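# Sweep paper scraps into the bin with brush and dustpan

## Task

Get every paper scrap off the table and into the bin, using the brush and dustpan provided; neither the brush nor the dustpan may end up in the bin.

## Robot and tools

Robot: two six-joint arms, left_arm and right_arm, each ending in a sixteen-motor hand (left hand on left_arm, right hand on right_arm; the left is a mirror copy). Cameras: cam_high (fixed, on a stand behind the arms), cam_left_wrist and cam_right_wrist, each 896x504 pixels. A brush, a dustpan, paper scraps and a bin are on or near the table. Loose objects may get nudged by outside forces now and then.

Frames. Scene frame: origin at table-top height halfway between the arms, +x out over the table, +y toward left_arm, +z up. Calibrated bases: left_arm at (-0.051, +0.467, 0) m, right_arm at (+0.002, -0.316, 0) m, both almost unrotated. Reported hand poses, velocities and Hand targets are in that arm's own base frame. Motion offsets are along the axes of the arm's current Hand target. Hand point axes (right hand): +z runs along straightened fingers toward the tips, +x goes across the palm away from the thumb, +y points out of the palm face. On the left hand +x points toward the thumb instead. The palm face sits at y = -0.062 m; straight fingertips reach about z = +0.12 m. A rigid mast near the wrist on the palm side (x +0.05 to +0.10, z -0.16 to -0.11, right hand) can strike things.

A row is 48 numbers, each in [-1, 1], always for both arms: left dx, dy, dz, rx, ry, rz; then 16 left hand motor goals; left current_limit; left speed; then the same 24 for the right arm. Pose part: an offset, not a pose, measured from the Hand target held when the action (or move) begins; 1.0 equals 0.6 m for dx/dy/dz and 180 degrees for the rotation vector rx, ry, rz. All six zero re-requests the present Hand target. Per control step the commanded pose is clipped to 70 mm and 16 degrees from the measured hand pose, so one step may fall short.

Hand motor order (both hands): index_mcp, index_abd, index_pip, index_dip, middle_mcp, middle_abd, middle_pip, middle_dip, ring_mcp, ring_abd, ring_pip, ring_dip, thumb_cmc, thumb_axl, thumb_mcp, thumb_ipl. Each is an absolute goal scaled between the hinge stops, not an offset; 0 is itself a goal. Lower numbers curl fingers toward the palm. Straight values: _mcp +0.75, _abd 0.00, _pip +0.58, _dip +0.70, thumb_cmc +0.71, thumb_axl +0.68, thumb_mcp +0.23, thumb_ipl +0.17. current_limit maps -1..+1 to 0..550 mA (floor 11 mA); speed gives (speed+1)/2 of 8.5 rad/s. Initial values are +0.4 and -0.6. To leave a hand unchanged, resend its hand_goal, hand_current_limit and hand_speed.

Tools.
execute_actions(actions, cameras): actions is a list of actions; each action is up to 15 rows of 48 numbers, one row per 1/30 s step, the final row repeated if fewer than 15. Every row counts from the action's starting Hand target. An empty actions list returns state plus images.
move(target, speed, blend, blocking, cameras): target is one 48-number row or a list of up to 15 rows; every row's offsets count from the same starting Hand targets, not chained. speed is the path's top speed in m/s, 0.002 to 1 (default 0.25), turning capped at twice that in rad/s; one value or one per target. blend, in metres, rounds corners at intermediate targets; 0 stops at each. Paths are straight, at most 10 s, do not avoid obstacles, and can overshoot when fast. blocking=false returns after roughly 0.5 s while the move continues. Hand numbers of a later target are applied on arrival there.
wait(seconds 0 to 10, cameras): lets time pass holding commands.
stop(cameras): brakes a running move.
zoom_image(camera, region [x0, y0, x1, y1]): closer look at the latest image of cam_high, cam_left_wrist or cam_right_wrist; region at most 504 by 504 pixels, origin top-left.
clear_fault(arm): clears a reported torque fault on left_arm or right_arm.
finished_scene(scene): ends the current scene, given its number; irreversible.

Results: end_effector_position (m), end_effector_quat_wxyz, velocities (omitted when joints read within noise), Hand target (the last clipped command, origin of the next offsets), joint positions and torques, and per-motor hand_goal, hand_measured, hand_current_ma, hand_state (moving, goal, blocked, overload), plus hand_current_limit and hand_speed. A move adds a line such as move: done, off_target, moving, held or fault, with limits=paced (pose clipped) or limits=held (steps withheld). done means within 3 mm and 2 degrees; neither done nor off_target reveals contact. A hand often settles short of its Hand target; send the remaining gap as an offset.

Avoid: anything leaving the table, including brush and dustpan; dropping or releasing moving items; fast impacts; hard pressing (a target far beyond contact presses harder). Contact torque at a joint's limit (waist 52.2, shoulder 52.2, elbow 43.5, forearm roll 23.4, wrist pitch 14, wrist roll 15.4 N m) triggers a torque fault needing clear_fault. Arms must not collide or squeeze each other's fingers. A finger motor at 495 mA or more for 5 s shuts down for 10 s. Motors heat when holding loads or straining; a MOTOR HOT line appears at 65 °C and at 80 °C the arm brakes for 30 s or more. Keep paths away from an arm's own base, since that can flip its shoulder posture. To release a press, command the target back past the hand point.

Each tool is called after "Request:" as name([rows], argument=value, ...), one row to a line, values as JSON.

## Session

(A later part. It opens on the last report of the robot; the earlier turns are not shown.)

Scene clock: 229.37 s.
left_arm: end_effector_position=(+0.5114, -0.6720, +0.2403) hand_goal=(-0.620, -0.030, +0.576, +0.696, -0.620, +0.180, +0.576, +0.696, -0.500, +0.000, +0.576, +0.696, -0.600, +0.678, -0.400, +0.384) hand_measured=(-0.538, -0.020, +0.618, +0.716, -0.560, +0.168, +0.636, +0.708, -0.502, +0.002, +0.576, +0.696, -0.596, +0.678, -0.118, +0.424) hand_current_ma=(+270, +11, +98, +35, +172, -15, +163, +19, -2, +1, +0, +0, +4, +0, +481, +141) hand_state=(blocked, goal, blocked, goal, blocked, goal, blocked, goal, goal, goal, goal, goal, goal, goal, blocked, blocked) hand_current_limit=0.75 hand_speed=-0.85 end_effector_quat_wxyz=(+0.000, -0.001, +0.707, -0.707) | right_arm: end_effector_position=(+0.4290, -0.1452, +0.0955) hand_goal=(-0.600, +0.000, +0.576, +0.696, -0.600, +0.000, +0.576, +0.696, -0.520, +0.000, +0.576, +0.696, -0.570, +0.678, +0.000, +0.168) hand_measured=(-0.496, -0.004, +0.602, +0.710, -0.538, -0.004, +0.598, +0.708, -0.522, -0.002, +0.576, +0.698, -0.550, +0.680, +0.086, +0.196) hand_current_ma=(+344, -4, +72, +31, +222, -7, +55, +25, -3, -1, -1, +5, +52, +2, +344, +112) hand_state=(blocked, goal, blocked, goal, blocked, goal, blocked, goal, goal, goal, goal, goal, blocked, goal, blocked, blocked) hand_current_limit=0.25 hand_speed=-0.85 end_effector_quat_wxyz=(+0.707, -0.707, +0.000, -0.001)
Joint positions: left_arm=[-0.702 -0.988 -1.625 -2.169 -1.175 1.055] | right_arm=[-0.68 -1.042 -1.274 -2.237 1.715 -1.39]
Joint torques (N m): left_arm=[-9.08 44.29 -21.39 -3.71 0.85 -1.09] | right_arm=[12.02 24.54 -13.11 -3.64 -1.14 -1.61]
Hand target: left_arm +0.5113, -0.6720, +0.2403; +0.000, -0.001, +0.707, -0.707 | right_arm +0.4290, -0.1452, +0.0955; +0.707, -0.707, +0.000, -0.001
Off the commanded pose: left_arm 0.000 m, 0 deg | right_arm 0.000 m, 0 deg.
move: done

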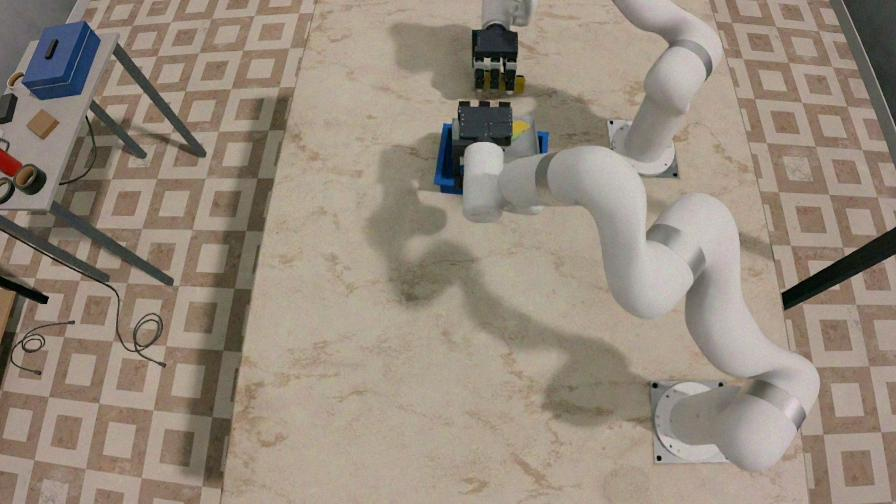

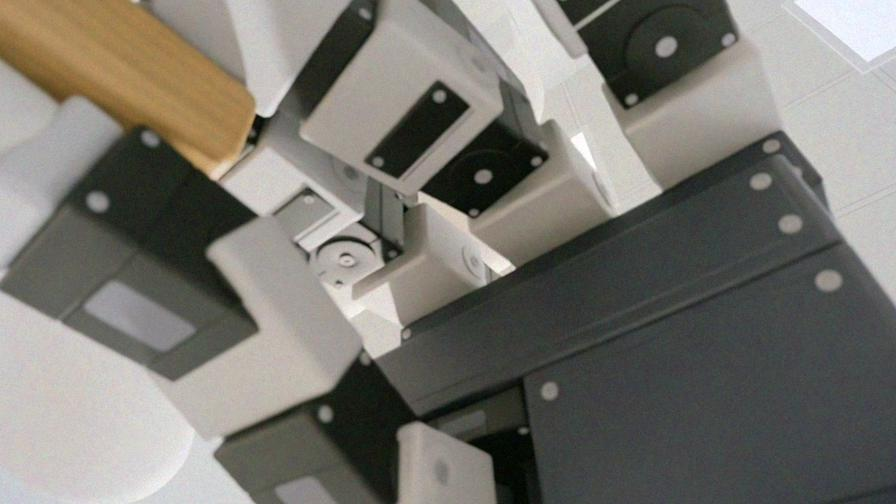

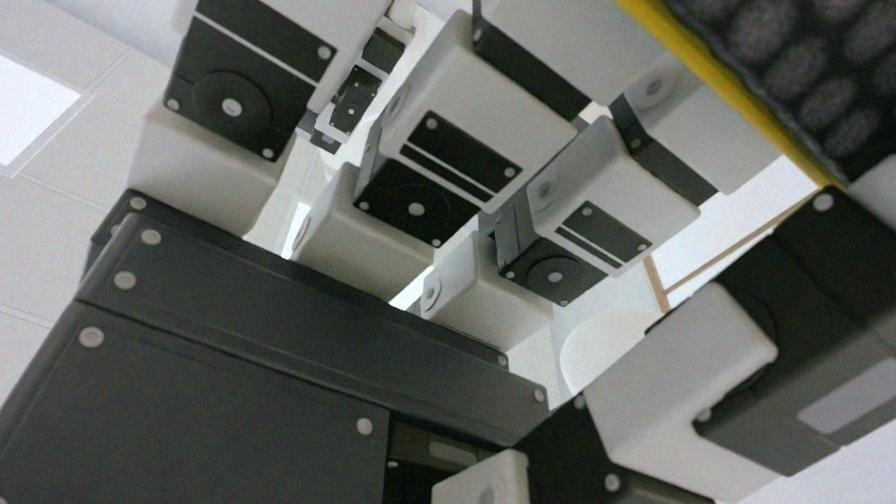

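Request:
move([
  [0,0.025,0,-0.222,0,0,-0.62,-0.03,0.576,0.696,-0.62,0.18,0.576,0.696,-0.5,0,0.576,0.696,-0.6,0.678,-0.4,0.384,0.75,-0.85,0,0,0,0,0,0,-0.6,0,0.576,0.696,-0.6,0,0.576,0.696,-0.52,0,0.576,0.696,-0.571,0.678,0.0,0.168,0.25,-0.85],
], speed=0.2)

Request:
move([
  [0,0,0,-0.145,0,0,-0.62,-0.03,0.576,0.696,-0.62,0.18,0.576,0.696,-0.5,0,0.576,0.696,-0.6,0.678,-0.4,0.384,0.75,-0.85,0,0,0,0,0,0,-0.6,0,0.576,0.696,-0.6,0,0.576,0.696,-0.52,0,0.576,0.696,-0.571,0.678,0.0,0.168,0.25,-0.85],
  [0,0,0,-0.085,0,0,-0.62,-0.03,0.576,0.696,-0.62,0.18,0.576,0.696,-0.5,0,0.576,0.696,-0.6,0.678,-0.4,0.384,0.75,-0.85,0,0,0,0,0,0,-0.6,0,0.576,0.696,-0.6,0,0.576,0.696,-0.52,0,0.576,0.696,-0.571,0.678,0.0,0.168,0.25,-0.85],
  [0,0,0,-0.145,0,0,-0.62,-0.03,0.576,0.696,-0.62,0.18,0.576,0.696,-0.5,0,0.576,0.696,-0.6,0.678,-0.4,0.384,0.75,-0.85,0,0,0,0,0,0,-0.6,0,0.576,0.696,-0.6,0,0.576,0.696,-0.52,0,0.576,0.696,-0.571,0.678,0.0,0.168,0.25,-0.85],
], speed=0.35, cameras=["cam_high"])

Request:
zoom_image(camera="cam_high", region=[420, 80, 590, 230])

Scene clock: 232.50 s.
left_arm: end_effector_position=(+0.5113, -0.6720, +0.2252) hand_goal=(-0.620, -0.030, +0.576, +0.696, -0.620, +0.180, +0.576, +0.696, -0.500, +0.000, +0.576, +0.696, -0.600, +0.678, -0.400, +0.384) hand_measured=(-0.538, -0.020, +0.618, +0.716, -0.560, +0.168, +0.636, +0.708, -0.498, +0.002, +0.576, +0.696, -0.600, +0.678, -0.118, +0.424) hand_current_ma=(+270, +12, +98, +35, +179, -14, +163, +19, +3, +1, +0, +0, +0, +0, +481, +141) hand_state=(blocked, goal, blocked, goal, blocked, goal, blocked, goal, goal, goal, goal, goal, goal, goal, blocked, blocked) hand_current_limit=0.75 hand_speed=-0.85 end_effector_quat_wxyz=(-0.001, -0.001, +0.906, -0.423) | right_arm: end_effector_position=(+0.4290, -0.1452, +0.0955) hand_goal=(-0.600, +0.000, +0.576, +0.696, -0.600, +0.000, +0.576, +0.696, -0.520, +0.000, +0.576, +0.696, -0.570, +0.678, +0.000, +0.168) hand_measured=(-0.496, -0.004, +0.602, +0.710, -0.538, -0.004, +0.598, +0.708, -0.522, -0.002, +0.576, +0.698, -0.550, +0.680, +0.086, +0.196) hand_current_ma=(+344, -4, +72, +31, +222, -7, +55, +25, -3, -1, -1, +5, +52, +2, +344, +112) hand_state=(blocked, goal, blocked, goal, blocked, goal, blocked, goal, goal, goal, goal, goal, blocked, goal, blocked, blocked) hand_current_limit=0.25 hand_speed=-0.85 end_effector_quat_wxyz=(+0.707, -0.707, +0.000, -0.001)
Joint positions: left_arm=[-0.807 -1.052 -2.003 -1.207 -0.603 0.117] | right_arm=[-0.68 -1.042 -1.274 -2.237 1.715 -1.39]
Joint torques (N m): left_arm=[-8.04 46.81 -23.04 1.57 -2.53 -1.06] | right_arm=[11.29 24.08 -13.67 -3.74 -1.02 -1.57]
Hand target: left_arm +0.5113, -0.6720, +0.2253; -0.001, -0.001, +0.906, -0.423 | right_arm +0.4290, -0.1452, +0.0955; +0.707, -0.707, +0.000, -0.001
Off the commanded pose: left_arm 0.000 m, 0 deg | right_arm 0.000 m, 0 deg.
move: done

Scene clock: 235.73 s.
left_arm: end_effector_position=(+0.5106, -0.6711, +0.2251) hand_goal=(-0.620, -0.030, +0.576, +0.696, -0.620, +0.180, +0.576, +0.696, -0.500, +0.000, +0.576, +0.696, -0.600, +0.678, -0.400, +0.384) hand_measured=(-0.538, -0.020, +0.618, +0.716, -0.558, +0.168, +0.636, +0.712, -0.494, +0.002, +0.576, +0.696, -0.600, +0.678, -0.118, +0.424) hand_current_ma=(+270, +12, +98, +35, +183, -14, +163, +25, +7, +1, +0, +0, +0, +0, +481, +141) hand_state=(blocked, goal, blocked, goal, blocked, goal, blocked, goal, goal, goal, goal, goal, goal, goal, blocked, blocked) hand_current_limit=0.75 hand_speed=-0.85 end_effector_quat_wxyz=(+0.016, +0.000, +0.974, -0.227) | right_arm: end_effector_position=(+0.4290, -0.1452, +0.0955) hand_goal=(-0.600, +0.000, +0.576, +0.696, -0.600, +0.000, +0.576, +0.696, -0.520, +0.000, +0.576, +0.696, -0.570, +0.678, +0.000, +0.168) hand_measured=(-0.496, -0.004, +0.602, +0.710, -0.538, -0.004, +0.598, +0.708, -0.522, -0.002, +0.576, +0.698, -0.550, +0.680, +0.086, +0.196) hand_current_ma=(+344, -4, +72, +31, +222, -7, +55, +25, -3, -1, -1, +5, +52, +2, +344, +112) hand_state=(blocked, goal, blocked, goal, blocked, goal, blocked, goal, goal, goal, goal, goal, blocked, goal, blocked, blocked) hand_current_limit=0.25 hand_speed=-0.85 end_effector_quat_wxyz=(+0.707, -0.707, +0.000, -0.001)
Joint positions: left_arm=[-0.89 -1.437 -2.768 -0.314 -0.97 -0.759] | right_arm=[-0.68 -1.042 -1.274 -2.237 1.715 -1.39]
Joint torques (N m): left_arm=[-8.18 50.94 -23.29 3.18 -2.2 -0.94] | right_arm=[12.09 23.46 -13.2 -3.3 -1.11 -1.48]
Hand target: left_arm +0.5113, -0.6720, +0.2253; -0.001, -0.001, +0.978, -0.207 | right_arm +0.4290, -0.1452, +0.0955; +0.707, -0.707, +0.000, -0.001
Off the commanded pose: left_arm 0.001 m, 3 deg | right_arm 0.000 m, 0 deg.
elbow stopped short (left arm): the move would have taken joint 3 (elbow) straighter than the controller allows.
move: off_target (left_arm)
Images, in order (width x height): cam_high 896x504.

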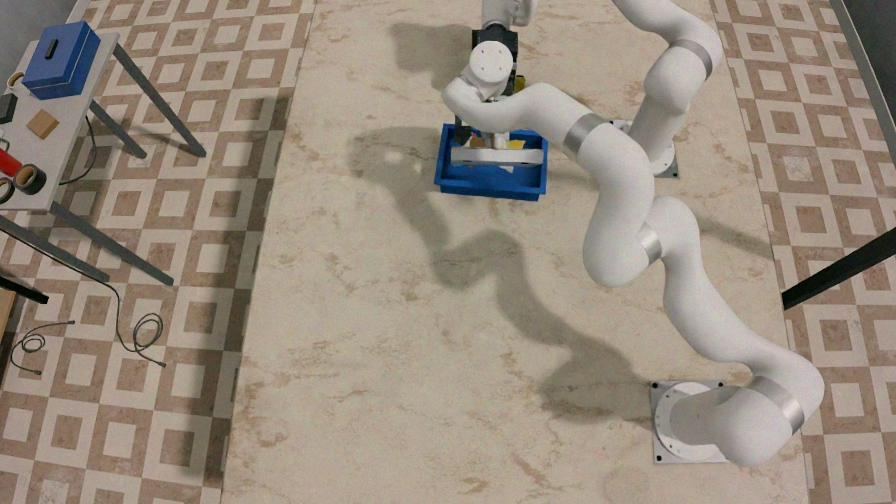

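Scaled by 2.965 from the camera's 896x504 image, which has a finer 1280x720 frame.

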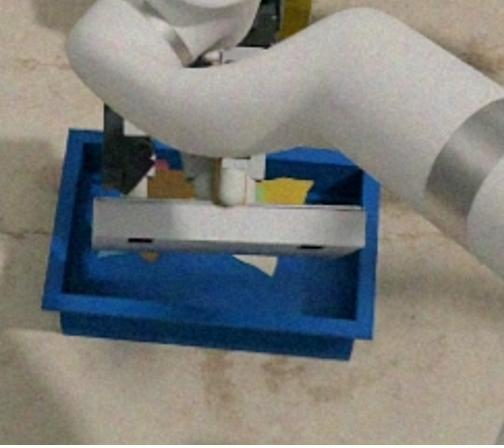

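Request:
move([
  [0,0,0,0.2,0,0,-0.62,-0.03,0.576,0.696,-0.62,0.18,0.576,0.696,-0.5,0,0.576,0.696,-0.6,0.678,-0.4,0.384,0.75,-0.85,0,0.02,0,0,0,0,-0.6,0,0.576,0.696,-0.6,0,0.576,0.696,-0.52,0,0.576,0.696,-0.571,0.678,0.0,0.168,0.25,-0.85],
  [0,0,0,0.367,0,0,-0.62,-0.03,0.576,0.696,-0.62,0.18,0.576,0.696,-0.5,0,0.576,0.696,-0.6,0.678,-0.4,0.384,0.75,-0.85,0,0.0355,0,0,0,0,-0.6,0,0.576,0.696,-0.6,0,0.576,0.696,-0.52,0,0.576,0.696,-0.571,0.678,0.0,0.168,0.25,-0.85],
], speed=0.3, blend=0.005)

Request:
move([
  [0,0,-0.9,0,0,0,-0.62,-0.03,0.576,0.696,-0.62,0.18,0.576,0.696,-0.5,0,0.576,0.696,-0.6,0.678,-0.4,0.384,0.75,-0.85,0,0,0,0,0,0,-0.55,0,0.576,0.696,-0.54,0,0.576,0.696,-0.5,0,0.576,0.696,-0.571,0.678,0.05,0.168,0.2,-0.85],
], speed=0.16, cameras=["all"])

Request:
zoom_image(camera="cam_high", region=[420, 80, 590, 230])

Request:
zoom_image(camera="cam_high", region=[430, 290, 600, 430])

Scene clock: 238.97 s.
left_arm: end_effector_position=(+0.5113, -0.6720, +0.2253) hand_goal=(-0.620, -0.030, +0.576, +0.696, -0.620, +0.180, +0.576, +0.696, -0.500, +0.000, +0.576, +0.696, -0.600, +0.678, -0.400, +0.384) hand_measured=(-0.538, -0.020, +0.618, +0.716, -0.558, +0.168, +0.636, +0.710, -0.498, +0.002, +0.576, +0.696, -0.598, +0.678, -0.118, +0.424) hand_current_ma=(+271, +12, +98, +35, +183, -14, +163, +24, +1, +1, +0, +0, +2, +0, +481, +141) hand_state=(blocked, goal, blocked, goal, blocked, goal, blocked, goal, goal, goal, goal, goal, goal, goal, blocked, blocked) hand_current_limit=0.75 hand_speed=-0.85 end_effector_quat_wxyz=(+0.000, -0.001, +0.707, -0.707) | right_arm: end_effector_position=(+0.4290, -0.1452, +0.0742) hand_goal=(-0.600, +0.000, +0.576, +0.696, -0.600, +0.000, +0.576, +0.696, -0.520, +0.000, +0.576, +0.696, -0.570, +0.678, +0.000, +0.168) hand_measured=(-0.496, -0.004, +0.602, +0.710, -0.538, -0.004, +0.598, +0.708, -0.522, -0.002, +0.576, +0.698, -0.550, +0.680, +0.086, +0.196) hand_current_ma=(+344, -4, +72, +31, +222, -7, +55, +25, -3, -1, -1, +5, +52, +2, +344, +112) hand_state=(blocked, goal, blocked, goal, blocked, goal, blocked, goal, goal, goal, goal, goal, blocked, goal, blocked, blocked) hand_current_limit=0.25 hand_speed=-0.85 end_effector_quat_wxyz=(+0.707, -0.707, +0.000, -0.001)
Joint positions: left_arm=[-0.702 -1.012 -1.629 -2.175 -1.186 1.072] | right_arm=[-0.68 -1.089 -1.298 -2.239 1.701 -1.408]
Joint torques (N m): left_arm=[4.7 42.78 -8.75 -3.02 -4.01 0.61] | right_arm=[12.91 23.63 -13.06 -3.75 -1.08 -1.59]
Hand target: left_arm +0.5113, -0.6720, +0.2253; +0.000, -0.001, +0.707, -0.707 | right_arm +0.4290, -0.1452, +0.0742; +0.707, -0.707, +0.000, -0.001
Off the commanded pose: left_arm 0.000 m, 0 deg | right_arm 0.000 m, 0 deg.
move: done

Scene clock: 242.83 s.
left_arm: end_effector_position=(+0.5109, -0.1320, +0.2257) hand_goal=(-0.620, -0.030, +0.576, +0.696, -0.620, +0.180, +0.576, +0.696, -0.500, +0.000, +0.576, +0.696, -0.600, +0.678, -0.400, +0.384) hand_measured=(-0.538, -0.020, +0.618, +0.716, -0.558, +0.168, +0.636, +0.708, -0.500, +0.002, +0.576, +0.696, -0.596, +0.678, -0.118, +0.424) hand_current_ma=(+271, +12, +98, +35, +183, -14, +163, +18, +0, +1, +0, +0, +5, +0, +481, +141) hand_state=(blocked, goal, blocked, goal, blocked, goal, blocked, goal, goal, goal, goal, goal, goal, goal, blocked, blocked) hand_current_limit=0.75 hand_speed=-0.85 end_effector_quat_wxyz=(+0.000, -0.001, +0.707, -0.707) | right_arm: end_effector_position=(+0.4290, -0.1452, +0.0742) hand_goal=(-0.550, +0.000, +0.576, +0.696, -0.540, +0.000, +0.576, +0.696, -0.500, +0.000, +0.576, +0.696, -0.570, +0.678, +0.050, +0.168) hand_measured=(-0.496, -0.004, +0.602, +0.710, -0.528, -0.004, +0.594, +0.706, -0.504, -0.002, +0.576, +0.698, -0.556, +0.680, +0.092, +0.196) hand_current_ma=(+190, -4, +72, +31, +31, -7, +45, +24, -8, -1, -1, +5, +34, +2, +171, +112) hand_state=(blocked, goal, blocked, goal, goal, goal, goal, goal, goal, goal, goal, goal, goal, goal, blocked, blocked) hand_current_limit=0.20 hand_speed=-0.85 end_effector_quat_wxyz=(+0.707, -0.707, +0.000, -0.001)
Joint positions: left_arm=[0.163 -0.71 -1.059 -1.418 -1.625 1.224] | right_arm=[-0.68 -1.089 -1.298 -2.239 1.701 -1.408]
Joint torques (N m): left_arm=[5.83 27.28 -17.71 1.8 -3.73 -1.1] | right_arm=[11.43 25.72 -11.42 -2.45 -0.05 -0.56]
Hand target: left_arm +0.5109, -0.1320, +0.2257; +0.000, -0.001, +0.707, -0.707 | right_arm +0.4290, -0.1452, +0.0742; +0.707, -0.707, +0.000, -0.001
Off the commanded pose: left_arm 0.000 m, 0 deg | right_arm 0.000 m, 0 deg.
move: done

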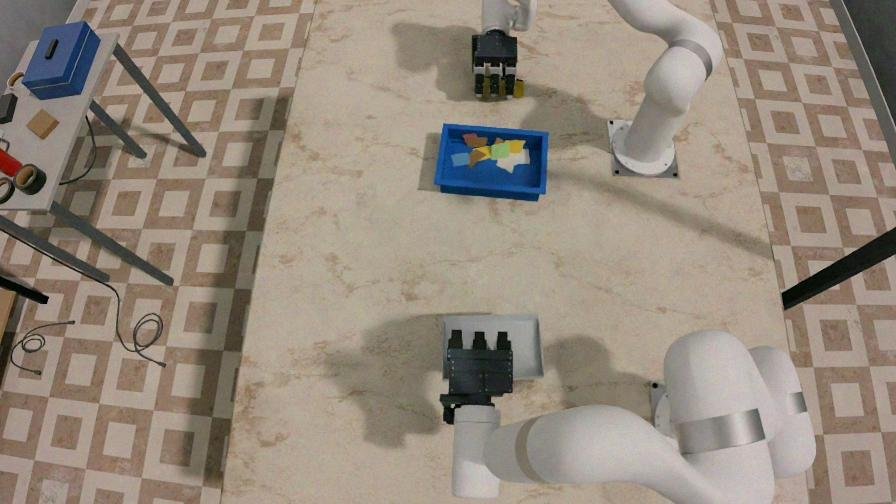

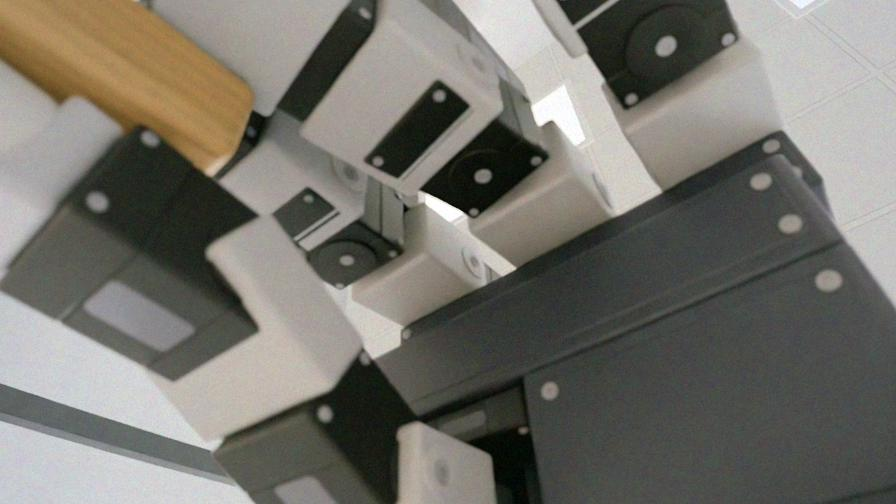

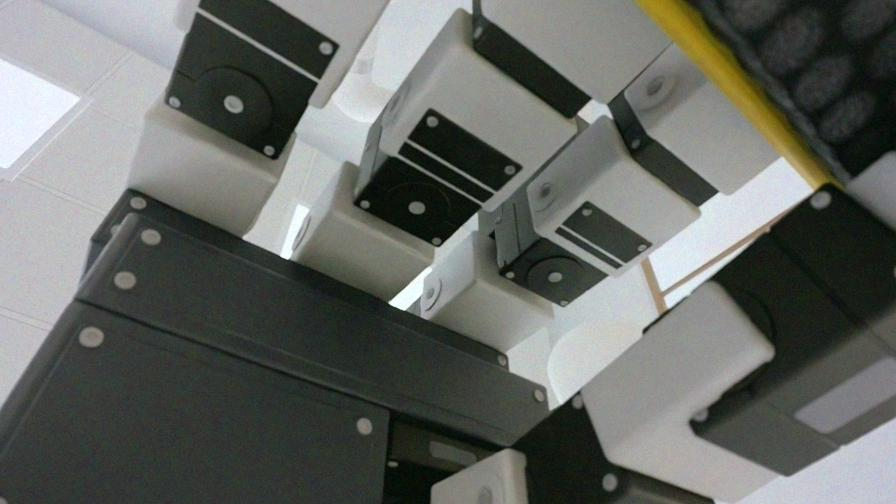

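Scaled by 2.965 from the camera's 896x504 image, which has a finer 1280x720 frame.

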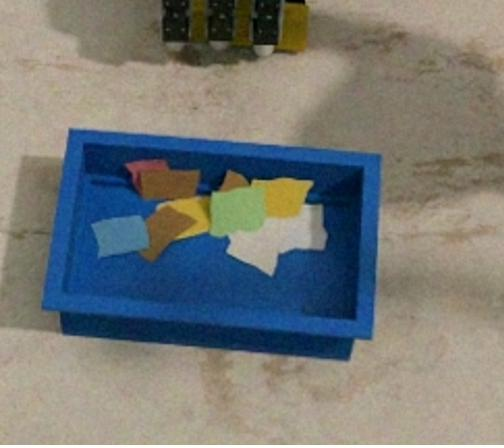

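Scaled by 2.965 from the camera's 896x504 image, which has a finer 1280x720 frame.

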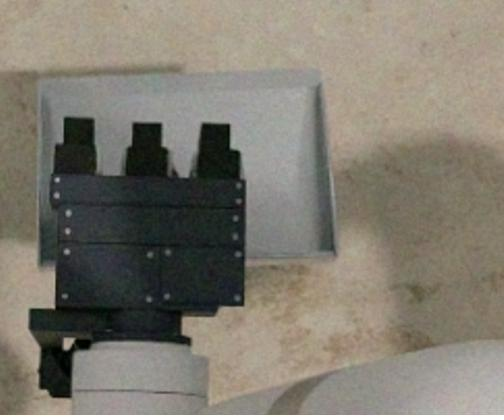

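Request:
move([
  [0,0.225,0,0,0,0,-0.62,-0.03,0.576,0.696,-0.62,0.18,0.576,0.696,-0.5,0,0.576,0.696,-0.6,0.678,-0.4,0.384,0.75,-0.85,0,0,0,0,0,0,-0.44,0,0.576,0.696,-0.44,0,0.576,0.696,-0.44,0,0.576,0.696,-0.571,0.678,0.226,0.168,0.2,-0.85],
  [0,0.237,0,0,0,0,-0.62,-0.03,0.576,0.696,-0.62,0.18,0.576,0.696,-0.5,0,0.576,0.696,-0.6,0.678,-0.4,0.384,0.75,-0.85,0,0,0,0,0,0,-0.41,0,0.576,0.696,-0.41,0,0.576,0.696,-0.41,0,0.576,0.696,-0.571,0.678,0.226,0.168,0.2,-0.85],
], speed=[0.12, 0.03], cameras=["cam_high", "cam_right_wrist"])

Request:
zoom_image(camera="cam_high", region=[430, 0, 600, 130])

Request:
zoom_image(camera="cam_high", region=[430, 290, 600, 430])

Scene clock: 246.27 s.
left_arm: end_effector_position=(+0.5107, -0.1319, +0.0835) hand_goal=(-0.620, -0.030, +0.576, +0.696, -0.620, +0.180, +0.576, +0.696, -0.500, +0.000, +0.576, +0.696, -0.600, +0.678, -0.400, +0.384) hand_measured=(-0.538, -0.020, +0.618, +0.716, -0.558, +0.170, +0.634, +0.708, -0.500, +0.002, +0.576, +0.696, -0.598, +0.678, -0.118, +0.424) hand_current_ma=(+271, +13, +98, +35, +183, -13, +151, +18, +0, +1, +0, +0, +2, +0, +481, +141) hand_state=(blocked, goal, blocked, goal, blocked, goal, blocked, goal, goal, goal, goal, goal, goal, goal, blocked, blocked) hand_current_limit=0.75 hand_speed=-0.85 end_effector_quat_wxyz=(+0.000, -0.001, +0.707, -0.707) | right_arm: end_effector_position=(+0.4290, -0.1452, +0.0742) hand_goal=(-0.410, +0.000, +0.576, +0.696, -0.410, +0.000, +0.576, +0.696, -0.410, +0.000, +0.576, +0.696, -0.570, +0.678, +0.226, +0.168) hand_measured=(-0.418, -0.002, +0.578, +0.698, -0.418, -0.002, +0.578, +0.698, -0.416, -0.002, +0.576, +0.698, -0.568, +0.680, +0.224, +0.170) hand_current_ma=(-15, -3, +3, +4, -15, -4, +3, +4, -13, -1, -1, +5, +3, +2, -5, +4) hand_state=(goal, goal, goal, goal, goal, goal, goal, goal, goal, goal, goal, goal, goal, goal, goal, goal) hand_current_limit=0.20 hand_speed=-0.85 end_effector_quat_wxyz=(+0.707, -0.707, +0.000, -0.001)
Joint positions: left_arm=[0.164 -1.017 -1.159 -1.409 -1.593 1.429] | right_arm=[-0.68 -1.089 -1.298 -2.239 1.701 -1.408]
Joint torques (N m): left_arm=[-6.9 25.38 -11.67 2.7 2.12 1.18] | right_arm=[11.25 25.96 -9.8 -1.75 0.98 0.25]
Hand target: left_arm +0.5107, -0.1319, +0.0835; +0.000, -0.001, +0.707, -0.707 | right_arm +0.4290, -0.1452, +0.0742; +0.707, -0.707, +0.000, -0.001
Off the commanded pose: left_arm 0.000 m, 0 deg | right_arm 0.000 m, 0 deg.
move: done
Images, in order (width x height): cam_high 896x504, cam_right_wrist 896x504.

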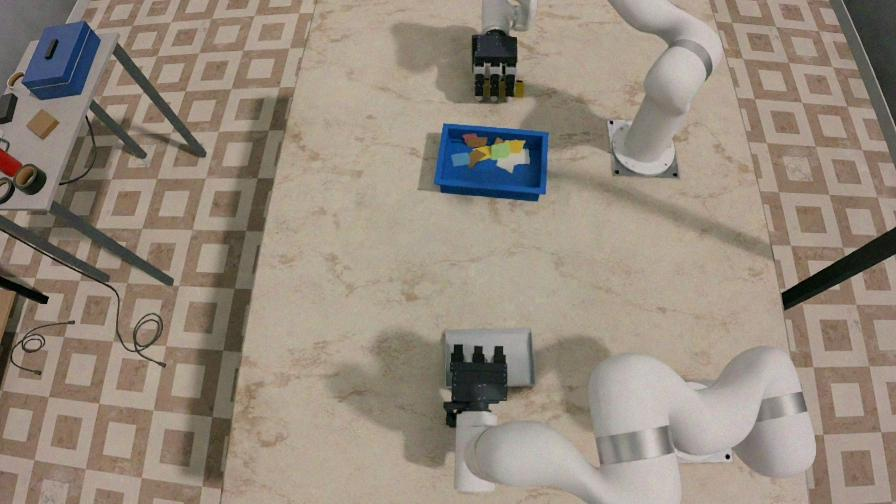

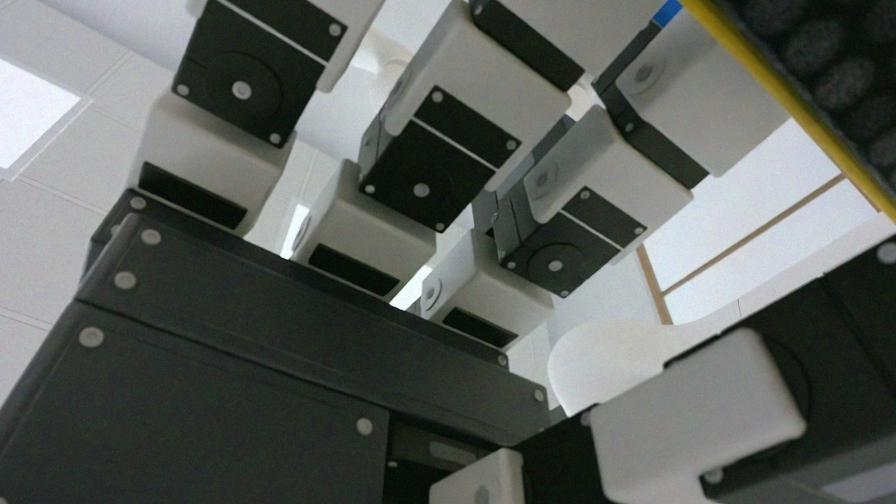

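Scaled by 2.965 from the camera's 896x504 image, which has a finer 1280x720 frame.

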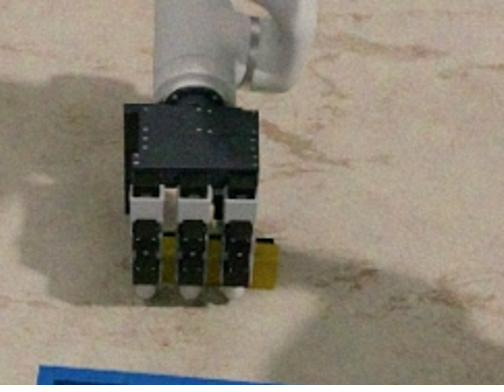

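Scaled by 2.965 from the camera's 896x504 image, which has a finer 1280x720 frame.

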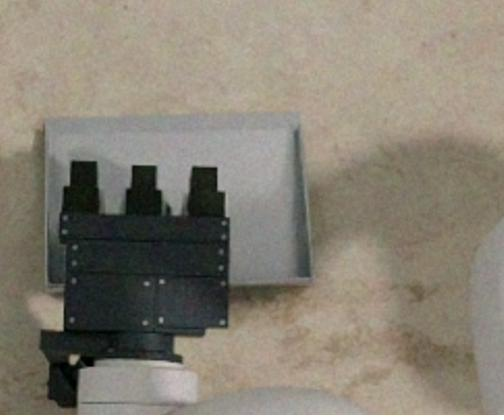

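Request:
move([
  [0,0,0,0,0,0,-0.5,-0.03,0.576,0.696,-0.5,0.18,0.576,0.696,-0.5,0,0.576,0.696,-0.6,0.678,-0.05,0.384,0.2,-0.8,0,0,0,0,0,0,-0.38,0,0.576,0.696,-0.38,0,0.576,0.696,-0.38,0,0.576,0.696,-0.571,0.678,0.3,0.168,0.2,-0.8],
  [0,0,0,0,0,0,-0.35,-0.03,0.576,0.696,-0.35,0.18,0.576,0.696,-0.35,0,0.576,0.696,-0.6,0.678,0.226,0.384,0.2,-0.7,0,-0.25,0,0,0,0,-0.38,0,0.576,0.696,-0.38,0,0.576,0.696,-0.38,0,0.576,0.696,-0.571,0.678,0.3,0.168,0.2,-0.8],
], speed=0.1, cameras=["all"])

Request:
zoom_image(camera="cam_high", region=[430, 0, 600, 130])

Request:
zoom_image(camera="cam_high", region=[430, 290, 600, 430])

Scene clock: 250.40 s.
left_arm: end_effector_position=(+0.5107, -0.1319, +0.0835) hand_goal=(-0.350, -0.030, +0.576, +0.696, -0.350, +0.180, +0.576, +0.696, -0.350, +0.000, +0.576, +0.696, -0.600, +0.678, +0.226, +0.384) hand_measured=(-0.354, -0.020, +0.580, +0.700, -0.360, +0.170, +0.578, +0.698, -0.358, +0.002, +0.576, +0.696, -0.598, +0.678, +0.224, +0.386) hand_current_ma=(-6, +13, +4, +4, -16, -13, +1, +2, -10, +1, +0, +0, +2, +0, -4, +2) hand_state=(goal, goal, goal, goal, goal, goal, goal, goal, goal, goal, goal, goal, goal, goal, goal, goal) hand_current_limit=0.20 hand_speed=-0.70 end_effector_quat_wxyz=(+0.000, -0.001, +0.707, -0.707) | right_arm: end_effector_position=(+0.4289, -0.1451, +0.2242) hand_goal=(-0.380, +0.000, +0.576, +0.696, -0.380, +0.000, +0.576, +0.696, -0.380, +0.000, +0.576, +0.696, -0.570, +0.678, +0.300, +0.168) hand_measured=(-0.388, -0.002, +0.578, +0.698, -0.388, -0.002, +0.578, +0.698, -0.388, -0.002, +0.576, +0.698, -0.568, +0.680, +0.296, +0.170) hand_current_ma=(-17, -3, +3, +4, -17, -4, +2, +4, -15, -1, -1, +5, +3, +2, -7, +3) hand_state=(goal, goal, goal, goal, goal, goal, goal, goal, goal, goal, goal, goal, goal, goal, goal, goal) hand_current_limit=0.20 hand_speed=-0.80 end_effector_quat_wxyz=(+0.707, -0.707, +0.000, -0.001)
Joint positions: left_arm=[0.164 -1.017 -1.159 -1.409 -1.593 1.429] | right_arm=[-0.68 -0.78 -1.187 -2.209 1.822 -1.248]
Joint torques (N m): left_arm=[-8.29 63.32 -7.29 1.68 -3.27 -0.71] | right_arm=[-12.79 45.85 -5.88 3.35 4.51 1.76]
Hand target: left_arm +0.5107, -0.1319, +0.0835; +0.000, -0.001, +0.707, -0.707 | right_arm +0.4289, -0.1451, +0.2242; +0.707, -0.707, +0.000, -0.001
Off the commanded pose: left_arm 0.000 m, 0 deg | right_arm 0.000 m, 0 deg.
move: done

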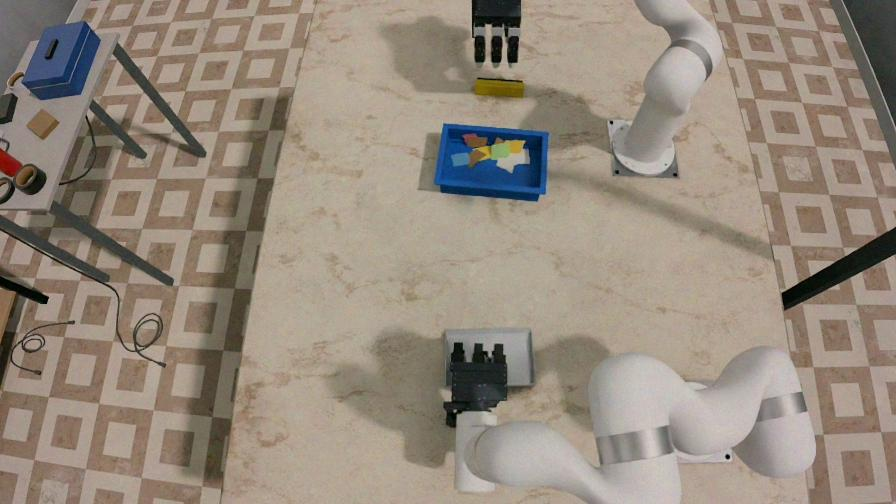

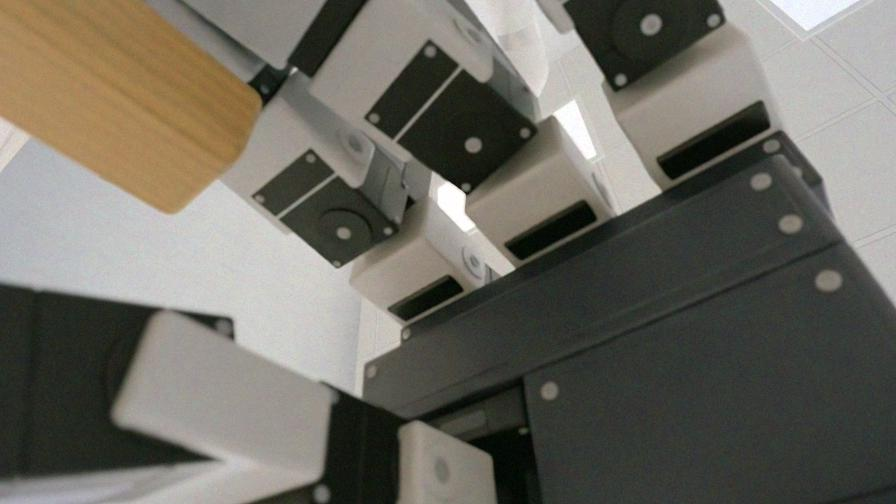

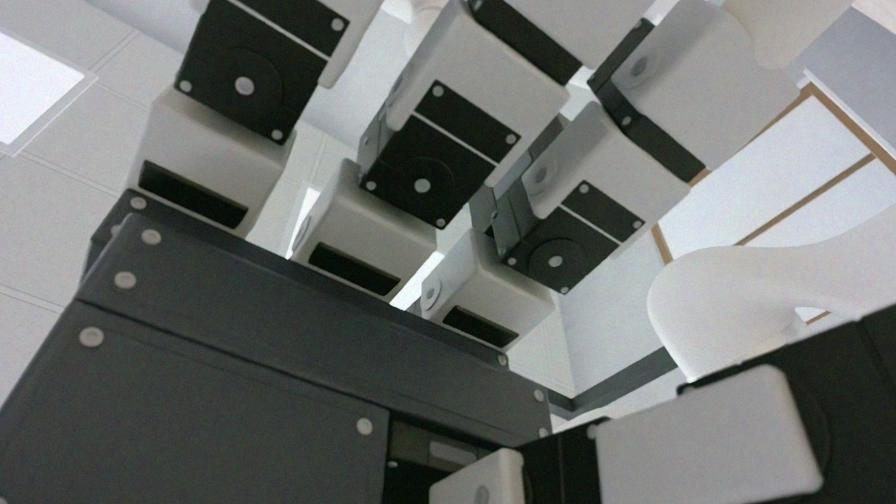

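Scaled by 2.965 from the camera's 896x504 image, which has a finer 1280x720 frame.

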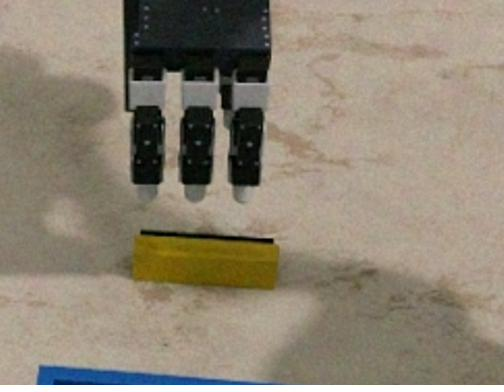

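Scaled by 2.965 from the camera's 896x504 image, which has a finer 1280x720 frame.

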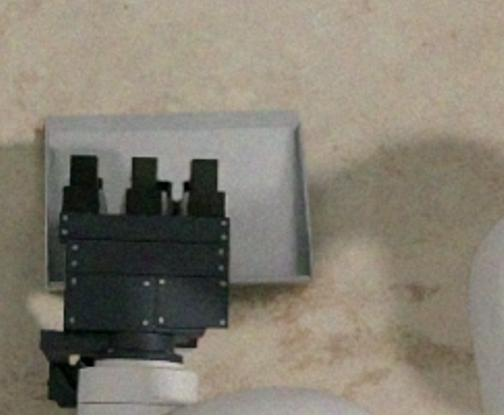

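Brush released on the table. Open left further and lift away.

Request:
move([
  [0,0,0,0,0,0,-0.274,-0.03,0.576,0.696,-0.274,0.18,0.576,0.696,-0.274,0,0.576,0.696,-0.6,0.678,0.3,0.384,0.2,-0.7,0,0,-0.05,0,0,0,-0.38,0,0.576,0.696,-0.38,0,0.576,0.696,-0.38,0,0.576,0.696,-0.571,0.678,0.3,0.168,0.2,-0.8],
  [0,-0.25,0,0,0,0,-0.274,-0.03,0.576,0.696,-0.274,0.18,0.576,0.696,-0.274,0,0.576,0.696,-0.6,0.678,0.3,0.384,0.2,-0.7,0,0,-0.05,0,0,0,-0.38,0,0.576,0.696,-0.38,0,0.576,0.696,-0.38,0,0.576,0.696,-0.571,0.678,0.3,0.168,0.2,-0.8],
  [0,-0.25,-0.3,0,0,0,-0.274,-0.03,0.576,0.696,-0.274,0.18,0.576,0.696,-0.274,0,0.576,0.696,-0.6,0.678,0.3,0.384,0.2,-0.7,0,0,-0.05,0,0,0,-0.38,0,0.576,0.696,-0.38,0,0.576,0.696,-0.38,0,0.576,0.696,-0.571,0.678,0.3,0.168,0.2,-0.8],
], speed=0.12, cameras=["cam_high"])

Request:
zoom_image(camera="cam_high", region=[400, 190, 620, 430])

Request:
zoom_image(camera="cam_high", region=[420, 60, 590, 210])

Scene clock: 255.27 s.
left_arm: end_effector_position=(+0.5108, +0.0480, +0.2336) hand_goal=(-0.274, -0.030, +0.576, +0.696, -0.274, +0.180, +0.576, +0.696, -0.274, +0.000, +0.576, +0.696, -0.600, +0.678, +0.300, +0.384) hand_measured=(-0.280, -0.020, +0.578, +0.700, -0.284, +0.170, +0.576, +0.698, -0.282, +0.002, +0.576, +0.696, -0.598, +0.678, +0.296, +0.386) hand_current_ma=(-9, +13, +2, +3, -18, -13, +0, +2, -12, +1, +0, +0, +2, +0, -5, +1) hand_state=(goal, goal, goal, goal, goal, goal, goal, goal, goal, goal, goal, goal, goal, goal, goal, goal) hand_current_limit=0.20 hand_speed=-0.70 end_effector_quat_wxyz=(+0.000, -0.001, +0.707, -0.707) | right_arm: end_effector_position=(+0.4289, -0.1751, +0.2242) hand_goal=(-0.380, +0.000, +0.576, +0.696, -0.380, +0.000, +0.576, +0.696, -0.380, +0.000, +0.576, +0.696, -0.570, +0.678, +0.300, +0.168) hand_measured=(-0.388, -0.002, +0.578, +0.698, -0.388, -0.002, +0.578, +0.698, -0.386, -0.002, +0.576, +0.698, -0.568, +0.680, +0.298, +0.170) hand_current_ma=(-16, -3, +3, +4, -15, -4, +2, +4, -14, -1, -1, +5, +3, +2, -7, +3) hand_state=(goal, goal, goal, goal, goal, goal, goal, goal, goal, goal, goal, goal, goal, goal, goal, goal) hand_current_limit=0.20 hand_speed=-0.80 end_effector_quat_wxyz=(+0.707, -0.707, +0.000, -0.001)
Joint positions: left_arm=[0.465 -0.792 -1.239 -1.146 -1.765 1.164] | right_arm=[-0.719 -0.814 -1.251 -2.24 1.853 -1.233]
Joint torques (N m): left_arm=[7.97 32.73 -16.99 1.54 -3.43 -0.99] | right_arm=[-17.44 21.56 -15.54 -3.68 4.46 1.8]
Hand target: left_arm +0.5108, +0.0480, +0.2336; +0.000, -0.001, +0.707, -0.707 | right_arm +0.4289, -0.1751, +0.2242; +0.707, -0.707, +0.000, -0.001
Off the commanded pose: left_arm 0.000 m, 0 deg | right_arm 0.000 m, 0 deg.
move: done
Images, in order (width x height): cam_high 896x504.

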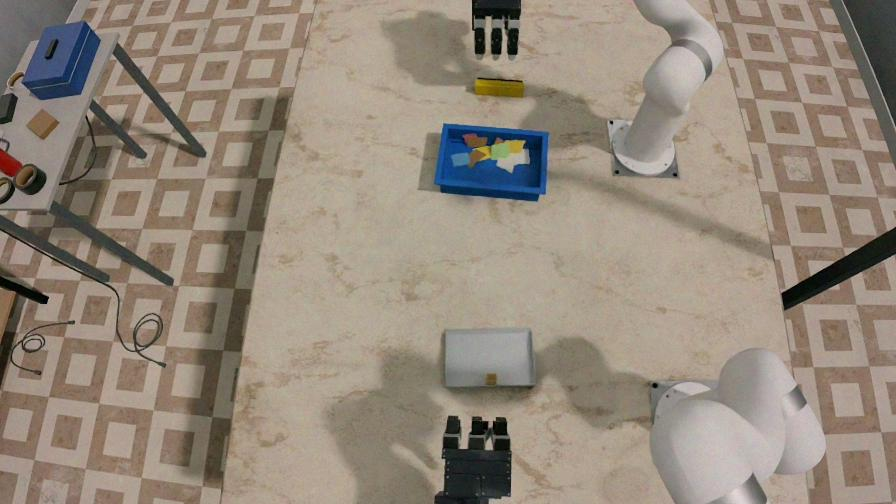

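Scaled by 2.100 from the camera's 896x504 image, which has a finer 1280x720 frame.

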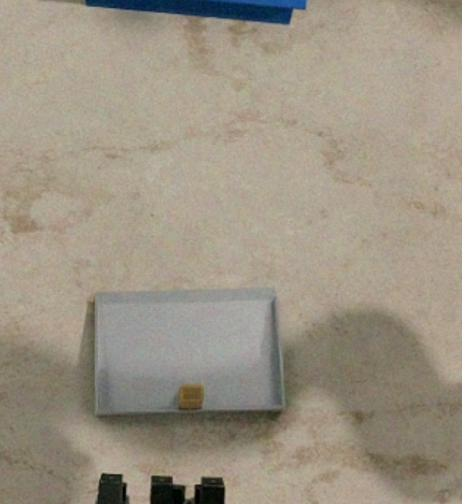

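Scaled by 2.965 from the camera's 896x504 image, which has a finer 1280x720 frame.

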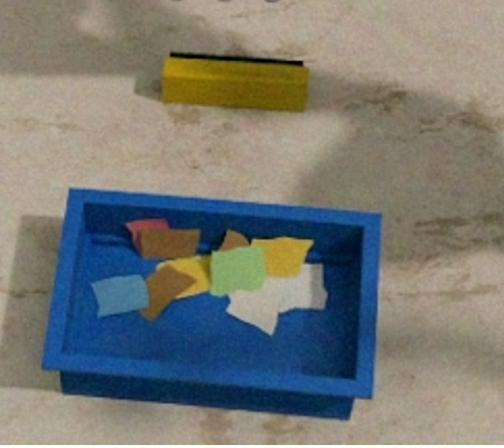

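Request:
zoom_image(camera="cam_high", region=[430, 115, 560, 205])

Request:
zoom_image(camera="cam_high", region=[260, 0, 660, 220])

Request:
zoom_image(camera="cam_high", region=[240, 200, 640, 500])

Scaled by 3.877 from the camera's 896x504 image, which has a finer 1280x720 frame.

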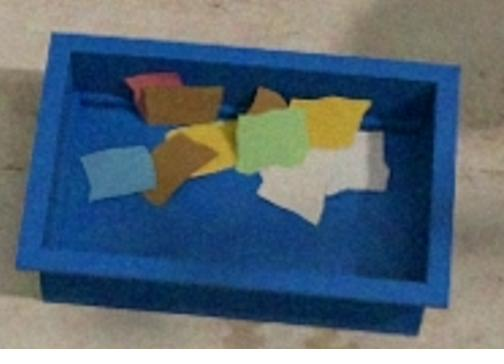

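Scaled by 1.260 from the camera's 896x504 image, which has a finer 1280x720 frame.

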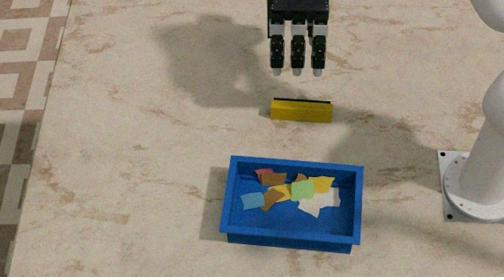

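Scaled by 1.260 from the camera's 896x504 image, which has a finer 1280x720 frame.

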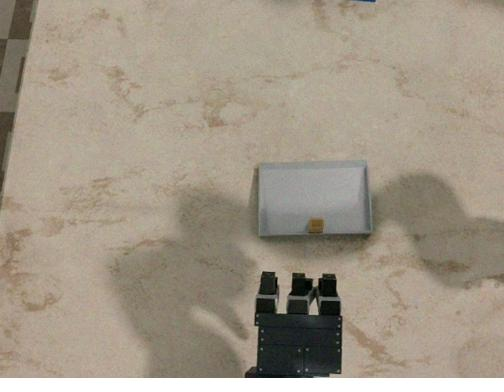

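Request:
finished_scene(scene=2)

The scene is finished: the task was done.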